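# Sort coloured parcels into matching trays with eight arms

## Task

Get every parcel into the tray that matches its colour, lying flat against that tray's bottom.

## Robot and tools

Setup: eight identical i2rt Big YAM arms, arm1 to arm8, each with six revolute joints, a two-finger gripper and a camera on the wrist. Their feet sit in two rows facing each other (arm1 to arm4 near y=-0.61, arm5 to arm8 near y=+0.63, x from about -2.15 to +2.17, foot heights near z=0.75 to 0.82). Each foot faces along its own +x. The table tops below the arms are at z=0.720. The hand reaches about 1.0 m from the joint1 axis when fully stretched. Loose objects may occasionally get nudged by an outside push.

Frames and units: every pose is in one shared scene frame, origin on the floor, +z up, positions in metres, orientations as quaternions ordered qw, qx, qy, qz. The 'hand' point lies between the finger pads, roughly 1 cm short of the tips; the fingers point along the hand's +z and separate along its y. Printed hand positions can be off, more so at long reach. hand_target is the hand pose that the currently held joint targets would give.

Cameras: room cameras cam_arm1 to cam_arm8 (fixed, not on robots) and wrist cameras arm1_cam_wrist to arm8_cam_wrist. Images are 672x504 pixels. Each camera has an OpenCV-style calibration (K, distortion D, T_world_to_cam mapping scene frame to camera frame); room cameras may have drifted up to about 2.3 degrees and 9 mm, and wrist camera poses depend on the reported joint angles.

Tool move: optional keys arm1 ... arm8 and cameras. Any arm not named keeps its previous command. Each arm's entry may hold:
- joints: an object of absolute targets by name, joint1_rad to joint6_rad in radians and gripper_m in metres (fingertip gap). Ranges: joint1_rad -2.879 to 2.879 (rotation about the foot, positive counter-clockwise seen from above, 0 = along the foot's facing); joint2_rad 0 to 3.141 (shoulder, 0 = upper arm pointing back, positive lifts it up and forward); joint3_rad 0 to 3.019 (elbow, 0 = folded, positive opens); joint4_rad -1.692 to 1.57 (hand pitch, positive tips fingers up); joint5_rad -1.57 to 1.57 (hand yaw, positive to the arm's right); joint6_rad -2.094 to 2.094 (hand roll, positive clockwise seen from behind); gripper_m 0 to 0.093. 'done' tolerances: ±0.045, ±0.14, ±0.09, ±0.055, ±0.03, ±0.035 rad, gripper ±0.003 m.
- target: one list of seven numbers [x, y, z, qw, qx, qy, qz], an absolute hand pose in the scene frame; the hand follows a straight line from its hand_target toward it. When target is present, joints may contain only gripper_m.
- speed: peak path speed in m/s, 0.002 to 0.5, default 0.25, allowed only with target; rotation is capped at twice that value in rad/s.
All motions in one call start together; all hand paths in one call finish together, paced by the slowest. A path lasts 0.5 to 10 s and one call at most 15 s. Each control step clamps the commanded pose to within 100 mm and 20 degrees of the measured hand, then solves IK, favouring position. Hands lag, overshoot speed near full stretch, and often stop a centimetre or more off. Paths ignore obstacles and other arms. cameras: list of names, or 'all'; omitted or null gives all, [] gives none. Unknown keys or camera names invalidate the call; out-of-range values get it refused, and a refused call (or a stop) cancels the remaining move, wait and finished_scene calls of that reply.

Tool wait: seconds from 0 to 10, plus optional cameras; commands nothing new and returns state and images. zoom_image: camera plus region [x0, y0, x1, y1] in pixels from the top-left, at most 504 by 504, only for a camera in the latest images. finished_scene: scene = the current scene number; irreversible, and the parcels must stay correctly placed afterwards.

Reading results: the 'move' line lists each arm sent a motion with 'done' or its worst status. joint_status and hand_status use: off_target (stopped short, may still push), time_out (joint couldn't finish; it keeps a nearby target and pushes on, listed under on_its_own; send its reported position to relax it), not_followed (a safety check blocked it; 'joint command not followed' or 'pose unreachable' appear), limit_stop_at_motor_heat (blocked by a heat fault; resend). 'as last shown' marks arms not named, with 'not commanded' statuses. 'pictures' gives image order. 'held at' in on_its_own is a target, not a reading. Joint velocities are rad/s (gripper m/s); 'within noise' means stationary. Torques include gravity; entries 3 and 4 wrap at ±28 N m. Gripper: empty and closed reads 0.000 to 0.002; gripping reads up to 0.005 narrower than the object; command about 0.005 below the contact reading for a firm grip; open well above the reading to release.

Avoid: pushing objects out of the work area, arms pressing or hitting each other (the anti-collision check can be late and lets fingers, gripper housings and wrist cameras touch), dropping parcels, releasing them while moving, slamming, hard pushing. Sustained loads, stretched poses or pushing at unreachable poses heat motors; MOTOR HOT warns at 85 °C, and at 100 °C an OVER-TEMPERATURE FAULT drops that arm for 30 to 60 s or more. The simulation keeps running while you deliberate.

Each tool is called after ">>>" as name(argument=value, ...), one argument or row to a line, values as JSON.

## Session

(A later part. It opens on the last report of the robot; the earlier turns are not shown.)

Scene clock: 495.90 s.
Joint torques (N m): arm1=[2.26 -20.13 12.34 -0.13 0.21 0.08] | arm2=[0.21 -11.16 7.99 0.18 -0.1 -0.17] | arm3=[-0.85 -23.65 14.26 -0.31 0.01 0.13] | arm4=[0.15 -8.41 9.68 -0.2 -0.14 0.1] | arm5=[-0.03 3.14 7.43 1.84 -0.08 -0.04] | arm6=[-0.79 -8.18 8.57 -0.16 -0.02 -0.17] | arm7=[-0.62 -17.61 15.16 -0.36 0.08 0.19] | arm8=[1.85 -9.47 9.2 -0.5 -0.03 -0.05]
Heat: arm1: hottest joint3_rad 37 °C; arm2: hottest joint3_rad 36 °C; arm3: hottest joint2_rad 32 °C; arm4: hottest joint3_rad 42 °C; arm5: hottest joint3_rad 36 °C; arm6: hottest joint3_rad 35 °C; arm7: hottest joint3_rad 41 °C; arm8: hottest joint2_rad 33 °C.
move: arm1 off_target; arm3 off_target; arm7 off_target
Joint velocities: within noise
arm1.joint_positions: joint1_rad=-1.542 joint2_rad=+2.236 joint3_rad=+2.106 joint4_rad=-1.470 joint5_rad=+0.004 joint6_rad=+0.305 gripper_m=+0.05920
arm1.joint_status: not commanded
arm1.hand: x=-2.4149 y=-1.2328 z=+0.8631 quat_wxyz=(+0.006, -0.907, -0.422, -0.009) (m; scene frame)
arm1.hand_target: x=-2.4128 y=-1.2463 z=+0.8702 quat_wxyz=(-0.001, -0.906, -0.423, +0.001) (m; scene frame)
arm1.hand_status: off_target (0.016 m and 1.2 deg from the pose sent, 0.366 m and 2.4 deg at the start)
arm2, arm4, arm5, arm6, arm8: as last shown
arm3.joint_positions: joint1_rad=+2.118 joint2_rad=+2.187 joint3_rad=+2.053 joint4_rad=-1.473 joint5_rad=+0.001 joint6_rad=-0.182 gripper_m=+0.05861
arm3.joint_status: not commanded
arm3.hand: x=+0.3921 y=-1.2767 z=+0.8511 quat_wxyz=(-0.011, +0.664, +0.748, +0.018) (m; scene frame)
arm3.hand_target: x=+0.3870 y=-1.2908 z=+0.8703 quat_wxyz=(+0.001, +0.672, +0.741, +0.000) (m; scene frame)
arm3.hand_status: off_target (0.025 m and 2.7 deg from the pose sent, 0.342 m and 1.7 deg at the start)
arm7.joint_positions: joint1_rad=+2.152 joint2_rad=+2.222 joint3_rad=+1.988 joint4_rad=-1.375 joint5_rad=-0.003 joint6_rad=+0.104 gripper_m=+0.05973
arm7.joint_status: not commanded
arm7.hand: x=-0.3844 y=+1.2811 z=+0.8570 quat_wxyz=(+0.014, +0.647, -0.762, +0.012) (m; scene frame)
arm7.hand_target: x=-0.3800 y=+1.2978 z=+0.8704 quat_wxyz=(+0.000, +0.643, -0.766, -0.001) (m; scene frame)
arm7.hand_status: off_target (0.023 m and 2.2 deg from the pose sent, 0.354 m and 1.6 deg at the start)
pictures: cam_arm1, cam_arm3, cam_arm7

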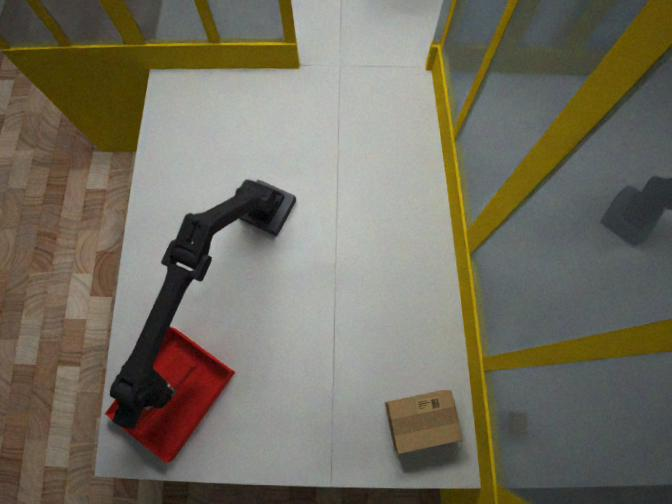

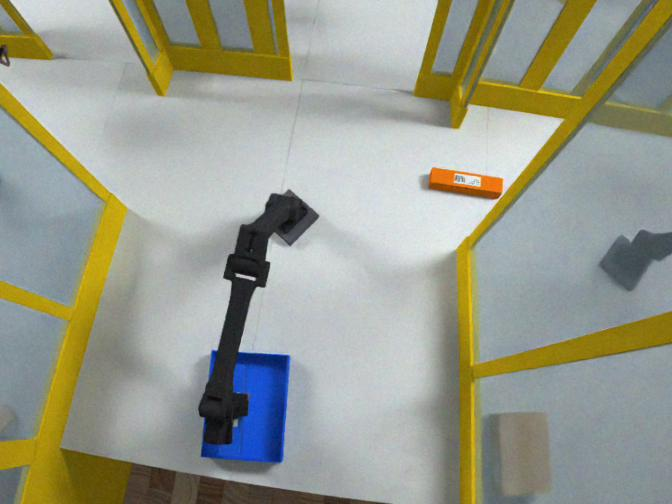

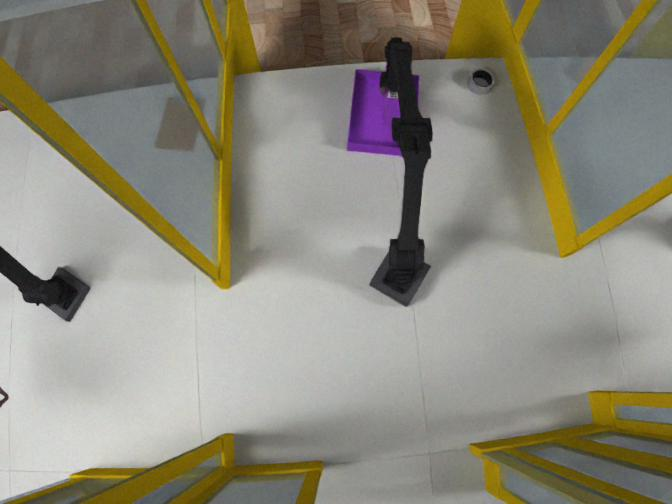

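>>> move(
  arm1={"target":[-2.413,-1.252,0.80,0,0.906,0.423,0],"speed":0.12},
  arm3={"target":[0.387,-1.302,0.80,0,0.672,0.741,0],"speed":0.12},
  arm7={"target":[-0.38,1.305,0.80,0,-0.643,0.766,0],"speed":0.12},
  cameras=["arm1_cam_wrist","arm3_cam_wrist","arm7_cam_wrist","cam_arm7"],
)

Scene clock: 508.50 s.
Joint torques (N m): arm1=[2.14 -21.13 8.18 0.64 0.22 0.07] | arm2=[0.26 -11.11 7.98 0.18 -0.11 -0.17] | arm3=[-0.85 -25.29 9.4 0.55 0.01 0.13] | arm4=[0.15 -8.41 9.66 -0.2 -0.14 0.1] | arm5=[0.03 3.14 7.49 1.84 -0.07 -0.04] | arm6=[-0.73 -8.18 8.57 -0.18 -0.02 -0.17] | arm7=[-0.56 -16.85 10.78 0.47 0.09 0.19] | arm8=[2.02 -9.58 9.24 -0.5 -0.05 -0.05]
Heat: arm1: hottest joint3_rad 37 °C; arm2: hottest joint3_rad 36 °C; arm3: hottest joint2_rad 34 °C; arm4: hottest joint3_rad 42 °C; arm5: hottest joint3_rad 36 °C; arm6: hottest joint3_rad 35 °C; arm7: hottest joint3_rad 41 °C; arm8: hottest joint2_rad 33 °C.
move: arm1 off_target; arm3 done; arm7 off_target
Joint velocities: within noise
arm1.joint_positions: joint1_rad=-1.542 joint2_rad=+2.298 joint3_rad=+2.077 joint4_rad=-1.355 joint5_rad=+0.004 joint6_rad=+0.307 gripper_m=+0.05920
arm1.joint_status: not commanded
arm1.hand: x=-2.4203 y=-1.2473 z=+0.8103 quat_wxyz=(-0.002, -0.907, -0.421, +0.000) (m; scene frame)
arm1.hand_target: x=-2.4130 y=-1.2518 z=+0.8002 quat_wxyz=(+0.000, -0.906, -0.423, +0.000) (m; scene frame)
arm1.hand_status: off_target (0.013 m and 0.4 deg from the pose sent, 0.066 m and 1.2 deg at the start)
arm2.joint_positions: joint1_rad=-1.393 joint2_rad=+1.336 joint3_rad=+1.301 joint4_rad=-1.518 joint5_rad=+0.002 joint6_rad=-0.471 gripper_m=+0.08993
arm2.joint_status: not commanded
arm2.hand: x=-0.6744 y=-0.2819 z=+1.0531 quat_wxyz=(-0.009, +0.703, -0.711, -0.002) (m; scene frame)
arm2.hand_target: x=-0.6760 y=-0.2840 z=+1.0500 quat_wxyz=(+0.000, +0.707, -0.707, +0.000) (m; scene frame)
arm2.hand_status: not commanded
arm3.joint_positions: joint1_rad=+2.118 joint2_rad=+2.265 joint3_rad=+2.049 joint4_rad=-1.369 joint5_rad=+0.001 joint6_rad=-0.182 gripper_m=+0.05861
arm3.joint_status: not commanded
arm3.hand: x=+0.3910 y=-1.2966 z=+0.7980 quat_wxyz=(-0.004, +0.664, +0.748, +0.009) (m; scene frame)
arm3.hand_target: x=+0.3869 y=-1.3020 z=+0.8002 quat_wxyz=(+0.000, +0.672, +0.741, +0.000) (m; scene frame)
arm3.hand_status: done (0.007 m and 1.6 deg from the pose sent, 0.057 m and 2.7 deg at the start)
arm4, arm5: as last shown
arm6.joint_positions: joint1_rad=-1.340 joint2_rad=+1.351 joint3_rad=+1.244 joint4_rad=-1.467 joint5_rad=+0.000 joint6_rad=-0.380 gripper_m=+0.08987
arm6.joint_status: not commanded
arm6.hand: x=+0.7048 y=+0.2724 z=+1.0456 quat_wxyz=(+0.001, -0.709, -0.705, -0.001) (m; scene frame)
arm6.hand_target: x=+0.7051 y=+0.2750 z=+1.0500 quat_wxyz=(+0.000, -0.707, -0.707, +0.000) (m; scene frame)
arm6.hand_status: not commanded
arm7.joint_positions: joint1_rad=+2.152 joint2_rad=+2.283 joint3_rad=+1.988 joint4_rad=-1.267 joint5_rad=-0.003 joint6_rad=+0.104 gripper_m=+0.05973
arm7.joint_status: not commanded
arm7.hand: x=-0.3832 y=+1.3019 z=+0.8169 quat_wxyz=(-0.003, +0.647, -0.762, -0.005) (m; scene frame)
arm7.hand_target: x=-0.3800 y=+1.3045 z=+0.8003 quat_wxyz=(+0.000, +0.643, -0.766, +0.000) (m; scene frame)
arm7.hand_status: off_target (0.017 m and 0.9 deg from the pose sent, 0.062 m and 2.2 deg at the start)
arm8.joint_positions: joint1_rad=+0.475 joint2_rad=+1.336 joint3_rad=+1.405 joint4_rad=-1.623 joint5_rad=-0.001 joint6_rad=-0.128 gripper_m=+0.08992
arm8.joint_status: not commanded
arm8.hand: x=-1.7115 y=+0.2741 z=+1.0529 quat_wxyz=(-0.006, -0.708, -0.706, +0.006) (m; scene frame)
arm8.hand_target: x=-1.7110 y=+0.2770 z=+1.0500 quat_wxyz=(+0.000, -0.707, -0.707, +0.000) (m; scene frame)
arm8.hand_status: not commanded
pictures: arm1_cam_wrist, arm3_cam_wrist, arm7_cam_wrist, cam_arm7
camera_calibration:
arm1_cam_wrist: T_world_to_cam=[[-0.753442, 0.657461, -0.00838014, -0.995663], [0.535263, 0.620707, 0.572902, 1.61017], [0.381862, 0.427163, -0.819581, 2.24768], [0, 0, 0, 1]] pos_world=[-2.47035, -1.30496, 0.911341]
arm3_cam_wrist: T_world_to_cam=[[-0.993573, -0.113169, 0.00220967, 0.238855], [-0.089478, 0.797235, 0.597001, 0.598148], [-0.0693236, 0.592967, -0.802237, 1.56019], [0, 0, 0, 1]] pos_world=[0.398998, -1.37497, 0.894017]
arm7_cam_wrist: T_world_to_cam=[[0.989107, -0.14691, 0.00922367, 0.559539], [-0.126687, -0.817695, 0.561538, 0.563657], [-0.0749534, -0.55659, -0.827399, 1.49306], [0, 0, 0, 1]] pos_world=[-0.370125, 1.37413, 0.913685]

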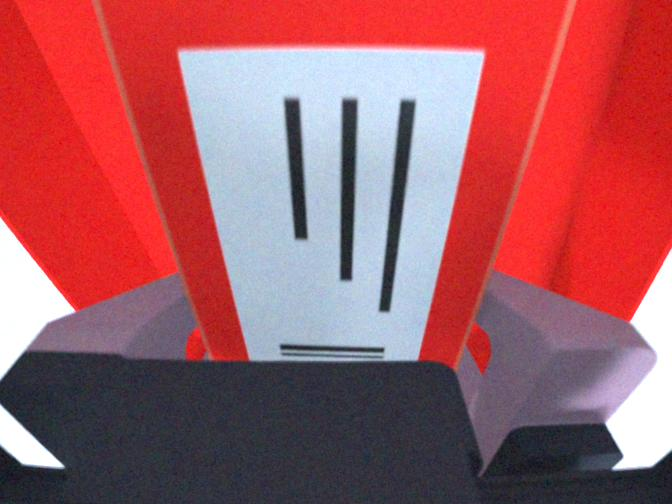

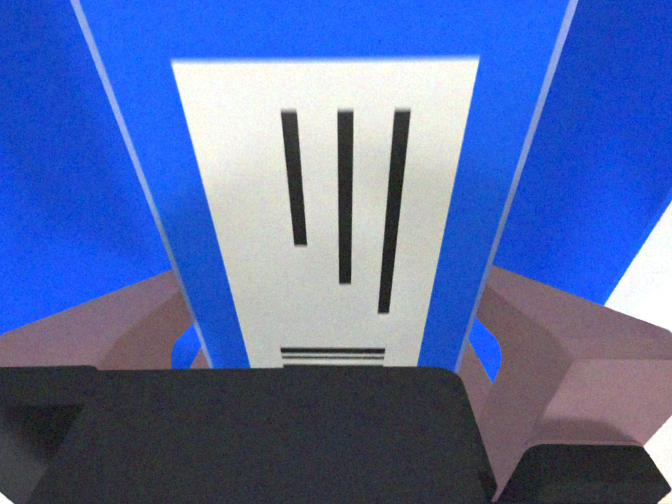

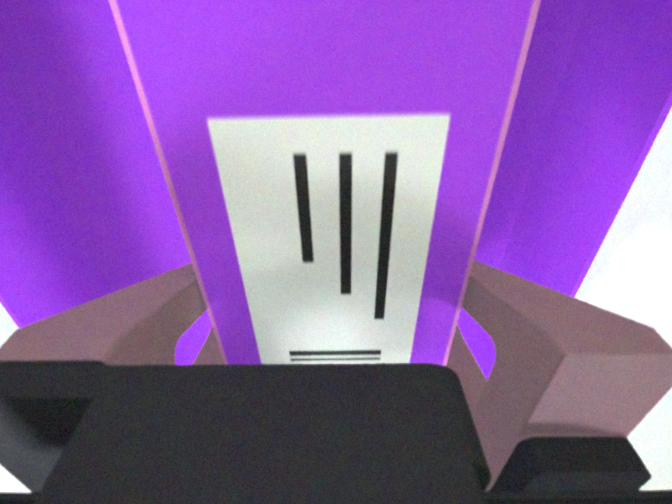

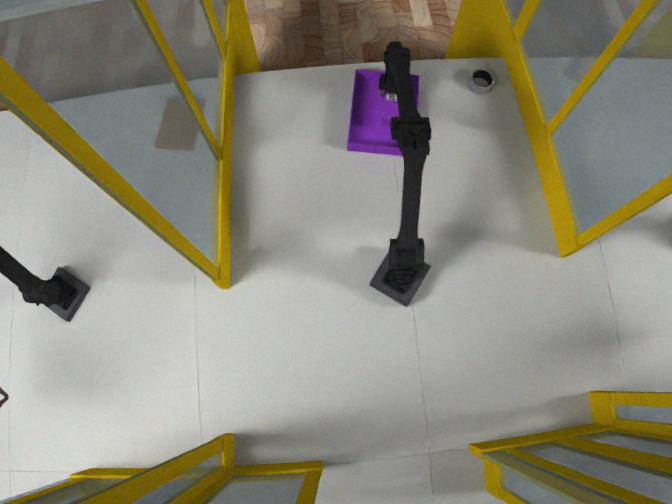

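>>> zoom_image(
  camera="cam_arm7",
  region=[330, 30, 450, 165],
)

>>> move(
  cameras=["cam_arm1","cam_arm3"],
)

>>> zoom_image(
  camera="cam_arm3",
  region=[180, 330, 320, 480],
)

>>> zoom_image(
  camera="cam_arm1",
  region=[90, 320, 240, 470],
)

Scaled by 3.733.

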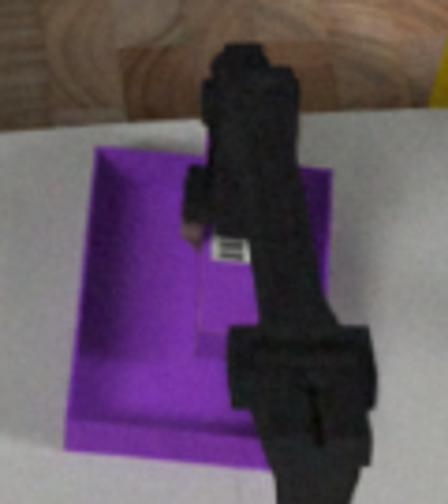

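Scene clock: 519.10 s.
Joint torques (N m): arm1=[2.37 -21.3 8.27 0.79 0.22 0.08] | arm2=[0.26 -11.11 7.99 0.17 -0.1 -0.17] | arm3=[-0.91 -24.82 9.58 0.55 0.01 0.13] | arm4=[0.21 -8.41 9.68 -0.2 -0.14 0.1] | arm5=[-0.26 2.9 7.49 1.76 -0.11 -0.05] | arm6=[-0.67 -8.18 8.58 -0.16 -0.02 -0.18] | arm7=[-0.67 -16.85 10.74 0.4 0.08 0.2] | arm8=[2.2 -9.58 9.18 -0.53 -0.05 -0.05]
Heat: arm1: hottest joint3_rad 36 °C; arm2: hottest joint3_rad 36 °C; arm3: hottest joint2_rad 33 °C; arm4: hottest joint3_rad 42 °C; arm5: hottest joint3_rad 36 °C; arm6: hottest joint3_rad 35 °C; arm7: hottest joint3_rad 41 °C; arm8: hottest joint2_rad 33 °C.
Joint velocities: within noise
arm1.joint_positions: joint1_rad=-1.542 joint2_rad=+2.298 joint3_rad=+2.077 joint4_rad=-1.355 joint5_rad=+0.004 joint6_rad=+0.307 gripper_m=+0.05920
arm1.joint_status: not commanded
arm1.hand: x=-2.4203 y=-1.2473 z=+0.8103 quat_wxyz=(-0.002, -0.907, -0.421, +0.000) (m; scene frame)
arm1.hand_target: x=-2.4130 y=-1.2517 z=+0.8002 quat_wxyz=(+0.000, -0.906, -0.423, +0.000) (m; scene frame)
arm1.hand_status: off_target (0.013 m and 0.4 deg from the pose sent, 0.066 m and 1.2 deg at the start)
arm2.joint_positions: joint1_rad=-1.393 joint2_rad=+1.336 joint3_rad=+1.301 joint4_rad=-1.518 joint5_rad=+0.002 joint6_rad=-0.471 gripper_m=+0.08993
arm2.joint_status: not commanded
arm2.hand: x=-0.6744 y=-0.2819 z=+1.0531 quat_wxyz=(-0.009, +0.703, -0.711, -0.002) (m; scene frame)
arm2.hand_target: x=-0.6760 y=-0.2840 z=+1.0500 quat_wxyz=(+0.000, +0.707, -0.707, +0.000) (m; scene frame)
arm2.hand_status: not commanded
arm3.joint_positions: joint1_rad=+2.118 joint2_rad=+2.265 joint3_rad=+2.049 joint4_rad=-1.369 joint5_rad=+0.001 joint6_rad=-0.182 gripper_m=+0.05861
arm3.joint_status: not commanded
arm3.hand: x=+0.3910 y=-1.2966 z=+0.7980 quat_wxyz=(-0.004, +0.664, +0.748, +0.009) (m; scene frame)
arm3.hand_target: x=+0.3869 y=-1.3020 z=+0.8002 quat_wxyz=(+0.000, +0.672, +0.741, +0.000) (m; scene frame)
arm3.hand_status: done (0.007 m and 1.6 deg from the pose sent, 0.057 m and 2.7 deg at the start)
arm4.joint_positions: joint1_rad=+0.299 joint2_rad=+1.343 joint3_rad=+1.417 joint4_rad=-1.633 joint5_rad=+0.014 joint6_rad=-0.306 gripper_m=+0.08992
arm4.joint_status: not commanded
arm4.hand: x=+1.8154 y=-0.2427 z=+1.0459 quat_wxyz=(-0.001, +0.702, -0.712, +0.003) (m; scene frame)
arm4.hand_target: x=+1.8137 y=-0.2458 z=+1.0419 quat_wxyz=(+0.008, +0.700, -0.714, +0.007) (m; scene frame)
arm4.hand_status: not commanded
arm5.joint_positions: joint1_rad=+0.633 joint2_rad=+0.625 joint3_rad=+1.427 joint4_rad=-1.371 joint5_rad=+0.120 joint6_rad=-0.097 gripper_m=+0.09397
arm5.joint_status: not commanded
arm5.hand: x=+1.9442 y=+0.5781 z=+1.3387 quat_wxyz=(+0.011, +0.859, +0.177, -0.479) (m; scene frame)
arm5.hand_target: x=+1.9468 y=+0.5774 z=+1.3512 quat_wxyz=(+0.015, +0.852, +0.178, -0.492) (m; scene frame)
arm5.hand_status: not commanded
arm6.joint_positions: joint1_rad=-1.340 joint2_rad=+1.351 joint3_rad=+1.244 joint4_rad=-1.467 joint5_rad=+0.000 joint6_rad=-0.380 gripper_m=+0.08987
arm6.joint_status: not commanded
arm6.hand: x=+0.7048 y=+0.2724 z=+1.0456 quat_wxyz=(+0.001, -0.709, -0.705, -0.001) (m; scene frame)
arm6.hand_target: x=+0.7051 y=+0.2750 z=+1.0500 quat_wxyz=(+0.000, -0.707, -0.707, +0.000) (m; scene frame)
arm6.hand_status: not commanded
arm7.joint_positions: joint1_rad=+2.152 joint2_rad=+2.283 joint3_rad=+1.988 joint4_rad=-1.267 joint5_rad=-0.003 joint6_rad=+0.104 gripper_m=+0.05973
arm7.joint_status: not commanded
arm7.hand: x=-0.3832 y=+1.3019 z=+0.8169 quat_wxyz=(-0.003, +0.647, -0.762, -0.005) (m; scene frame)
arm7.hand_target: x=-0.3800 y=+1.3045 z=+0.8003 quat_wxyz=(+0.000, +0.643, -0.766, +0.000) (m; scene frame)
arm7.hand_status: off_target (0.017 m and 0.9 deg from the pose sent, 0.062 m and 2.2 deg at the start)
arm8.joint_positions: joint1_rad=+0.475 joint2_rad=+1.336 joint3_rad=+1.405 joint4_rad=-1.623 joint5_rad=-0.001 joint6_rad=-0.128 gripper_m=+0.08992
arm8.joint_status: not commanded
arm8.hand: x=-1.7115 y=+0.2741 z=+1.0529 quat_wxyz=(-0.006, -0.708, -0.706, +0.006) (m; scene frame)
arm8.hand_target: x=-1.7110 y=+0.2770 z=+1.0500 quat_wxyz=(+0.000, -0.707, -0.707, +0.000) (m; scene frame)
arm8.hand_status: not commanded
pictures: cam_arm1, cam_arm3

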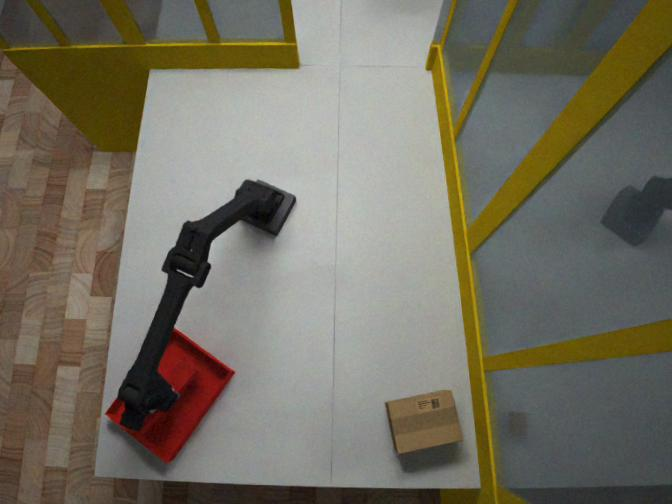

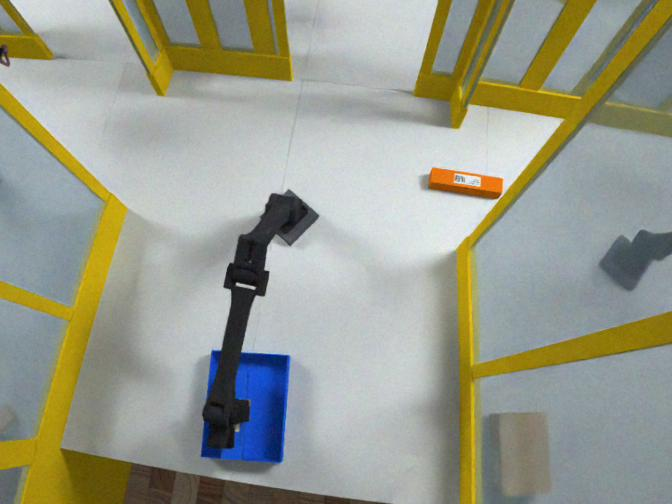

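Scaled by 3.360.

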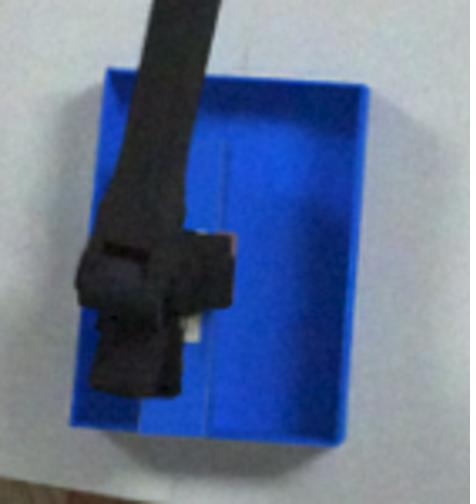

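Scaled by 3.360.

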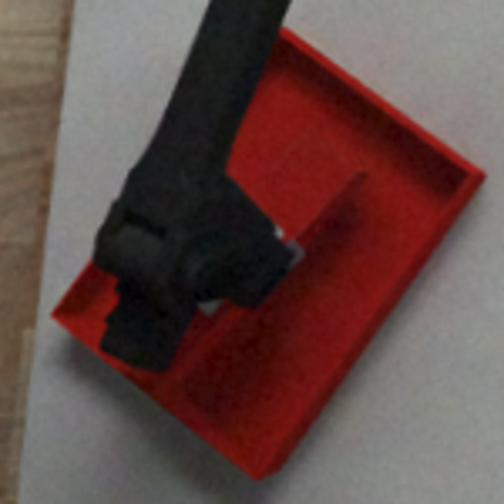

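>>> move(
  arm1={"target":[-2.403,-1.247,0.765,0,0.906,0.423,0],"speed":0.1},
  arm3={"target":[0.412,-1.282,0.775,0,0.672,0.741,0],"speed":0.1},
  arm7={"target":[-0.382,1.255,0.785,0,-0.643,0.766,0],"speed":0.1},
  cameras=["cam_arm7","cam_arm1","cam_arm3"],
)

>>> zoom_image(
  camera="cam_arm7",
  region=[330, 30, 450, 165],
)

>>> zoom_image(
  camera="cam_arm3",
  region=[180, 330, 320, 480],
)

Scene clock: 537.37 s.
Joint torques (N m): arm1=[2.08 -20.25 7.6 0.75 0.2 0.07] | arm2=[0.26 -11.11 8.01 0.17 -0.1 -0.17] | arm3=[0.44 -27.46 8.43 0.43 0 0.13] | arm4=[0.15 -8.41 9.68 -0.2 -0.14 0.1] | arm5=[-0.21 3.37 7.64 1.69 -0.07 -0.02] | arm6=[-0.73 -8.18 8.58 -0.16 -0.02 -0.18] | arm7=[-0.56 -17.9 8.58 0.47 0.01 0.16] | arm8=[2.02 -9.47 9.26 -0.55 -0.05 -0.08]
Heat: arm1: hottest joint3_rad 35 °C; arm2: hottest joint3_rad 36 °C; arm3: hottest joint2_rad 33 °C; arm4: hottest joint3_rad 43 °C; arm5: hottest joint3_rad 36 °C; arm6: hottest joint3_rad 35 °C; arm7: hottest joint3_rad 40 °C; arm8: hottest joint2_rad 33 °C.
move: arm1 off_target; arm3 off_target; arm7 done
Joint velocities: within noise
arm1.joint_positions: joint1_rad=-1.530 joint2_rad=+2.298 joint3_rad=+1.996 joint4_rad=-1.263 joint5_rad=+0.004 joint6_rad=+0.317 gripper_m=+0.05920
arm1.joint_status: not commanded
arm1.hand: x=-2.4104 y=-1.2460 z=+0.7806 quat_wxyz=(-0.006, -0.907, -0.422, +0.004) (m; scene frame)
arm1.hand_target: x=-2.4030 y=-1.2466 z=+0.7652 quat_wxyz=(+0.000, -0.906, -0.423, +0.000) (m; scene frame)
arm1.hand_status: off_target (0.017 m and 0.8 deg from the pose sent, 0.048 m and 0.4 deg at the start)
arm2, arm4, arm5, arm6, arm8: as last shown
arm3.joint_positions: joint1_rad=+2.136 joint2_rad=+2.262 joint3_rad=+1.910 joint4_rad=-1.264 joint5_rad=+0.001 joint6_rad=-0.146 gripper_m=+0.05861
arm3.joint_status: not commanded
arm3.hand: x=+0.4049 y=-1.2739 z=+0.7490 quat_wxyz=(-0.015, +0.670, +0.742, +0.021) (m; scene frame)
arm3.hand_target: x=+0.4119 y=-1.2816 z=+0.7748 quat_wxyz=(+0.000, +0.672, +0.741, +0.000) (m; scene frame)
arm3.hand_status: off_target (0.028 m and 3.0 deg from the pose sent, 0.034 m and 1.7 deg at the start)
arm7.joint_positions: joint1_rad=+2.152 joint2_rad=+2.198 joint3_rad=+1.748 joint4_rad=-1.132 joint5_rad=-0.001 joint6_rad=+0.104 gripper_m=+0.05973
arm7.joint_status: not commanded
arm7.hand: x=-0.3858 y=+1.2540 z=+0.7863 quat_wxyz=(+0.004, +0.647, -0.762, +0.002) (m; scene frame)
arm7.hand_target: x=-0.3820 y=+1.2550 z=+0.7851 quat_wxyz=(+0.000, +0.643, -0.766, +0.000) (m; scene frame)
arm7.hand_status: done (0.004 m and 0.8 deg from the pose sent, 0.057 m and 0.9 deg at the start)
pictures: cam_arm1, cam_arm3, cam_arm7

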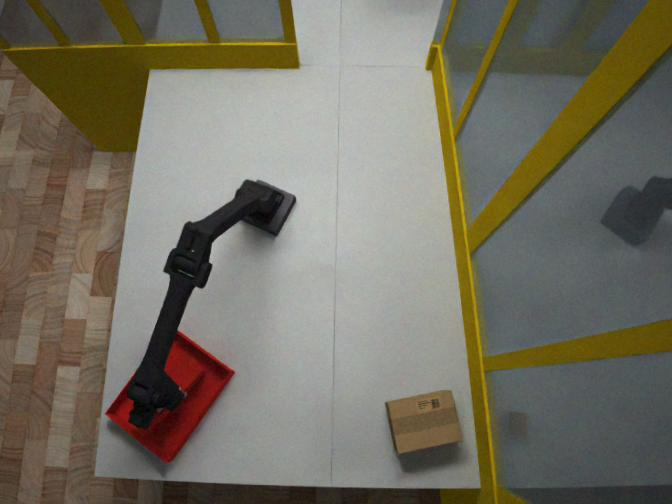

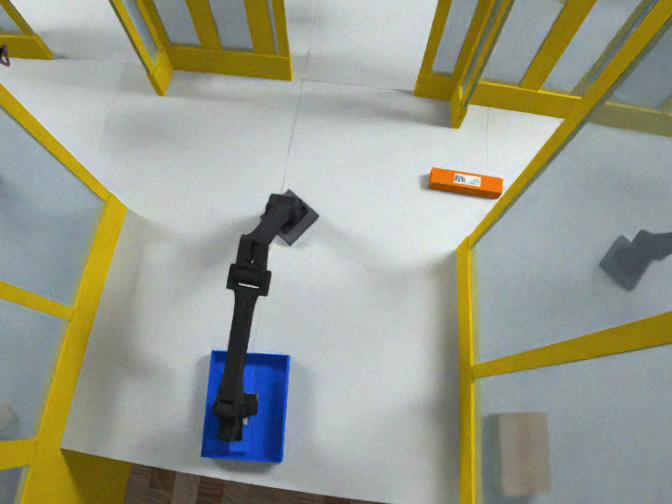

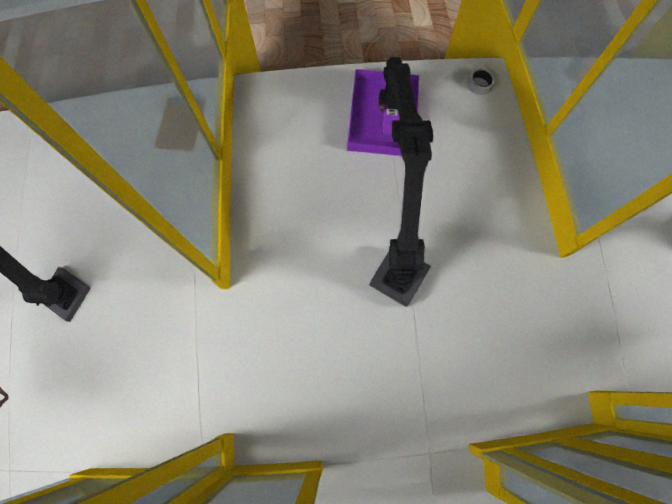

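Scaled by 3.733.

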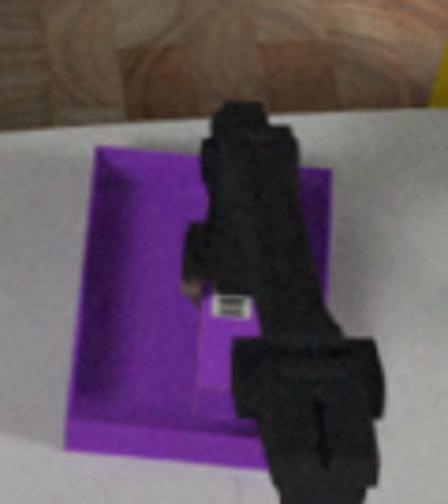

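Scaled by 3.360.

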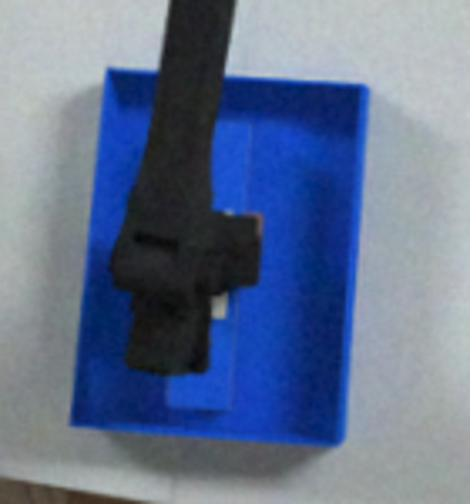

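>>> move(
  arm1={"target":[-2.398,-1.247,0.738,0,0.906,0.423,0],"speed":0.06},
  arm3={"target":[0.412,-1.284,0.76,0,0.672,0.741,0],"speed":0.06},
  arm7={"target":[-0.385,1.270,0.752,0,-0.643,0.766,0],"speed":0.06},
  cameras=[],
)

>>> move(
  arm1={"target":[-2.398,-1.247,0.727,0,0.906,0.423,0],"speed":0.05},
  arm3={"target":[0.412,-1.284,0.74,0,0.672,0.741,0],"speed":0.05},
  arm7={"target":[-0.385,1.270,0.733,0,-0.643,0.766,0],"speed":0.05},
  cameras=["arm1_cam_wrist","arm3_cam_wrist","arm7_cam_wrist"],
)

Scene clock: 549.07 s.
Joint torques (N m): arm1=[2.61 -20.13 7.56 0.8 0.21 0.06] | arm2=[0.26 -11.11 7.99 0.17 -0.1 -0.17] | arm3=[0.44 -25.88 8.61 0.55 0.01 0.13] | arm4=[0.15 -8.35 9.66 -0.2 -0.15 0.1] | arm5=[-0.44 3.19 7.35 1.92 -0.07 -0.02] | arm6=[-0.73 -8.18 8.58 -0.14 -0.02 -0.18] | arm7=[-0.03 -16.38 12.05 0.28 0.01 0.21] | arm8=[2.14 -9.35 9.17 -0.49 -0.04 -0.04]
Heat: arm1: hottest joint3_rad 36 °C; arm2: hottest joint3_rad 36 °C; arm3: hottest joint2_rad 37 °C; arm4: hottest joint3_rad 43 °C; arm5: hottest joint3_rad 36 °C; arm6: hottest joint3_rad 35 °C; arm7: hottest joint3_rad 40 °C; arm8: hottest joint2_rad 33 °C.
move: arm1 off_target; arm3 off_target; arm7 off_target
Joint velocities: within noise
arm1.joint_positions: joint1_rad=-1.524 joint2_rad=+2.319 joint3_rad=+1.963 joint4_rad=-1.208 joint5_rad=+0.004 joint6_rad=+0.323 gripper_m=+0.05920
arm1.joint_status: not commanded
arm1.hand: x=-2.4060 y=-1.2461 z=+0.7542 quat_wxyz=(-0.006, -0.907, -0.421, +0.004) (m; scene frame)
arm1.hand_target: x=-2.3979 y=-1.2466 z=+0.7383 quat_wxyz=(+0.000, -0.906, -0.423, +0.000) (m; scene frame)
arm1.hand_status: off_target (0.018 m and 0.9 deg from the pose sent, 0.044 m and 0.8 deg at the start)
arm2, arm4, arm5, arm6, arm8: as last shown
arm3.joint_positions: joint1_rad=+2.136 joint2_rad=+2.262 joint3_rad=+1.904 joint4_rad=-1.240 joint5_rad=+0.001 joint6_rad=-0.146 gripper_m=+0.05861
arm3.joint_status: not commanded
arm3.hand: x=+0.4047 y=-1.2775 z=+0.7467 quat_wxyz=(-0.009, +0.670, +0.742, +0.014) (m; scene frame)
arm3.hand_target: x=+0.4119 y=-1.2838 z=+0.7601 quat_wxyz=(+0.000, +0.672, +0.741, +0.000) (m; scene frame)
arm3.hand_status: off_target (0.016 m and 2.0 deg from the pose sent, 0.017 m and 3.0 deg at the start)
arm7.joint_positions: joint1_rad=+2.152 joint2_rad=+2.246 joint3_rad=+1.750 joint4_rad=-1.094 joint5_rad=-0.001 joint6_rad=+0.107 gripper_m=+0.05973
arm7.joint_status: not commanded
arm7.hand: x=-0.3856 y=+1.2567 z=+0.7572 quat_wxyz=(+0.006, +0.646, -0.763, +0.005) (m; scene frame)
arm7.hand_target: x=-0.3850 y=+1.2695 z=+0.7522 quat_wxyz=(+0.000, +0.643, -0.766, +0.000) (m; scene frame)
arm7.hand_status: off_target (0.014 m and 1.0 deg from the pose sent, 0.038 m and 0.8 deg at the start)
pictures: none
No camera images: "cameras" was empty.

Scene clock: 550.03 s.
Joint torques (N m): arm1=[2.02 -19.37 7.04 0.96 0.22 0.05] | arm2=[0.26 -11.11 7.99 0.18 -0.1 -0.17] | arm3=[0.5 -24.23 7.72 1.11 0.01 0.13] | arm4=[0.15 -8.35 9.68 -0.2 -0.14 0.1] | arm5=[0.03 3.84 7.51 1.77 -0.08 -0.04] | arm6=[-0.79 -8.18 8.58 -0.16 -0.02 -0.17] | arm7=[-0.09 -14.74 11.08 0.94 0.02 0.21] | arm8=[1.96 -9.7 9.18 -0.51 -0.04 -0.07]
Heat: arm1: hottest joint3_rad 36 °C; arm2: hottest joint3_rad 36 °C; arm3: hottest joint2_rad 37 °C; arm4: hottest joint3_rad 43 °C; arm5: hottest joint3_rad 36 °C; arm6: hottest joint3_rad 35 °C; arm7: hottest joint3_rad 41 °C; arm8: hottest joint2_rad 33 °C.
move: arm1 off_target; arm3 done; arm7 off_target
Joint velocities: within noise
arm1.joint_positions: joint1_rad=-1.524 joint2_rad=+2.320 joint3_rad=+1.960 joint4_rad=-1.194 joint5_rad=+0.004 joint6_rad=+0.324 gripper_m=+0.05920
arm1.joint_status: not commanded
arm1.hand: x=-2.4068 y=-1.2483 z=+0.7526 quat_wxyz=(-0.010, -0.907, -0.421, +0.008) (m; scene frame)
arm1.hand_target: x=-2.3978 y=-1.2461 z=+0.7274 quat_wxyz=(+0.000, -0.906, -0.423, +0.000) (m; scene frame)
arm1.hand_status: off_target (0.027 m and 1.5 deg from the pose sent, 0.028 m and 0.9 deg at the start)
arm2, arm4, arm5, arm6, arm8: as last shown
arm3.joint_positions: joint1_rad=+2.136 joint2_rad=+2.262 joint3_rad=+1.897 joint4_rad=-1.219 joint5_rad=+0.001 joint6_rad=-0.146 gripper_m=+0.05861
arm3.joint_status: not commanded
arm3.hand: x=+0.4046 y=-1.2800 z=+0.7441 quat_wxyz=(-0.005, +0.670, +0.742, +0.009) (m; scene frame)
arm3.hand_target: x=+0.4119 y=-1.2839 z=+0.7402 quat_wxyz=(+0.000, +0.672, +0.741, +0.000) (m; scene frame)
arm3.hand_status: done (0.009 m and 1.2 deg from the pose sent, 0.012 m and 2.0 deg at the start)
arm7.joint_positions: joint1_rad=+2.152 joint2_rad=+2.248 joint3_rad=+1.750 joint4_rad=-1.076 joint5_rad=-0.001 joint6_rad=+0.107 gripper_m=+0.05973
arm7.joint_status: not commanded
arm7.hand: x=-0.3854 y=+1.2607 z=+0.7555 quat_wxyz=(+0.001, +0.646, -0.763, +0.000) (m; scene frame)
arm7.hand_target: x=-0.3851 y=+1.2688 z=+0.7334 quat_wxyz=(+0.000, +0.643, -0.766, +0.000) (m; scene frame)
arm7.hand_status: off_target (0.024 m and 0.5 deg from the pose sent, 0.028 m and 1.0 deg at the start)
pictures: arm1_cam_wrist, arm3_cam_wrist, arm7_cam_wrist
camera_calibration:
arm1_cam_wrist: T_world_to_cam=[[-0.753941, 0.656758, -0.0155547, -0.982035], [0.539469, 0.632462, 0.555846, 1.67431], [0.374894, 0.410684, -0.83114, 2.16705], [0, 0, 0, 1]] pos_world=[-2.45605, -1.30395, 0.855189]
arm3_cam_wrist: T_world_to_cam=[[-0.995331, -0.0964862, 0.00271187, 0.276077], [-0.0757633, 0.798349, 0.597411, 0.613879], [-0.0598069, 0.594416, -0.801931, 1.50573], [0, 0, 0, 1]] pos_world=[0.41135, -1.35848, 0.840009]
arm7_cam_wrist: T_world_to_cam=[[0.988646, -0.149803, 0.0117908, 0.557765], [-0.129631, -0.810563, 0.571124, 0.546792], [-0.075999, -0.566168, -0.820779, 1.42583], [0, 0, 0, 1]] pos_world=[-0.372189, 1.33402, 0.851424]

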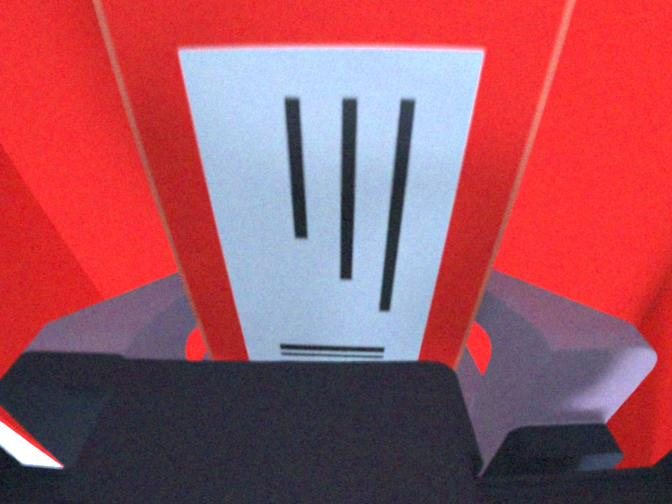

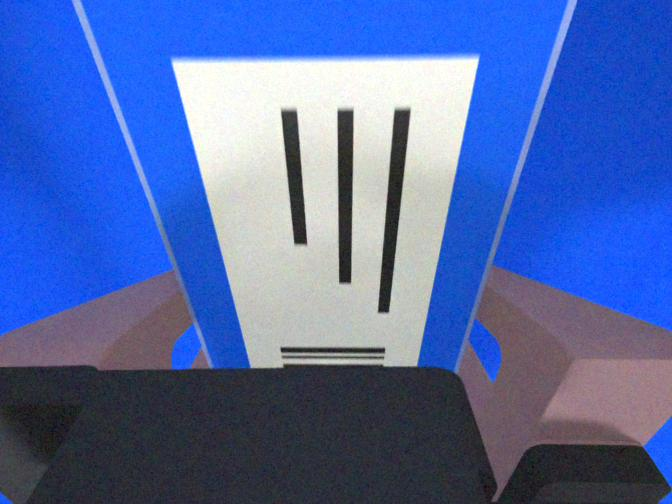

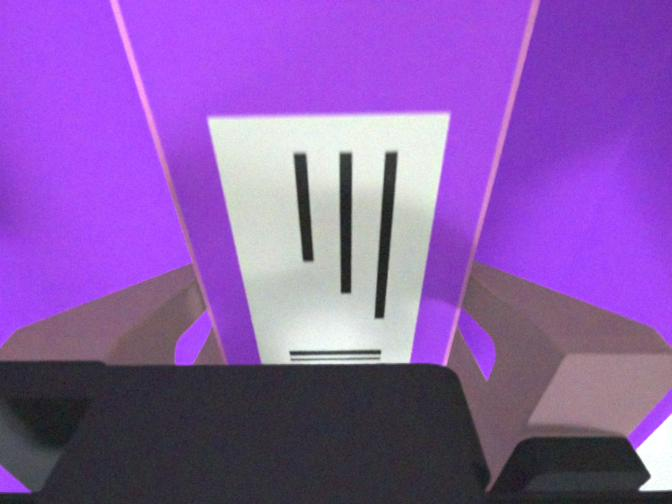

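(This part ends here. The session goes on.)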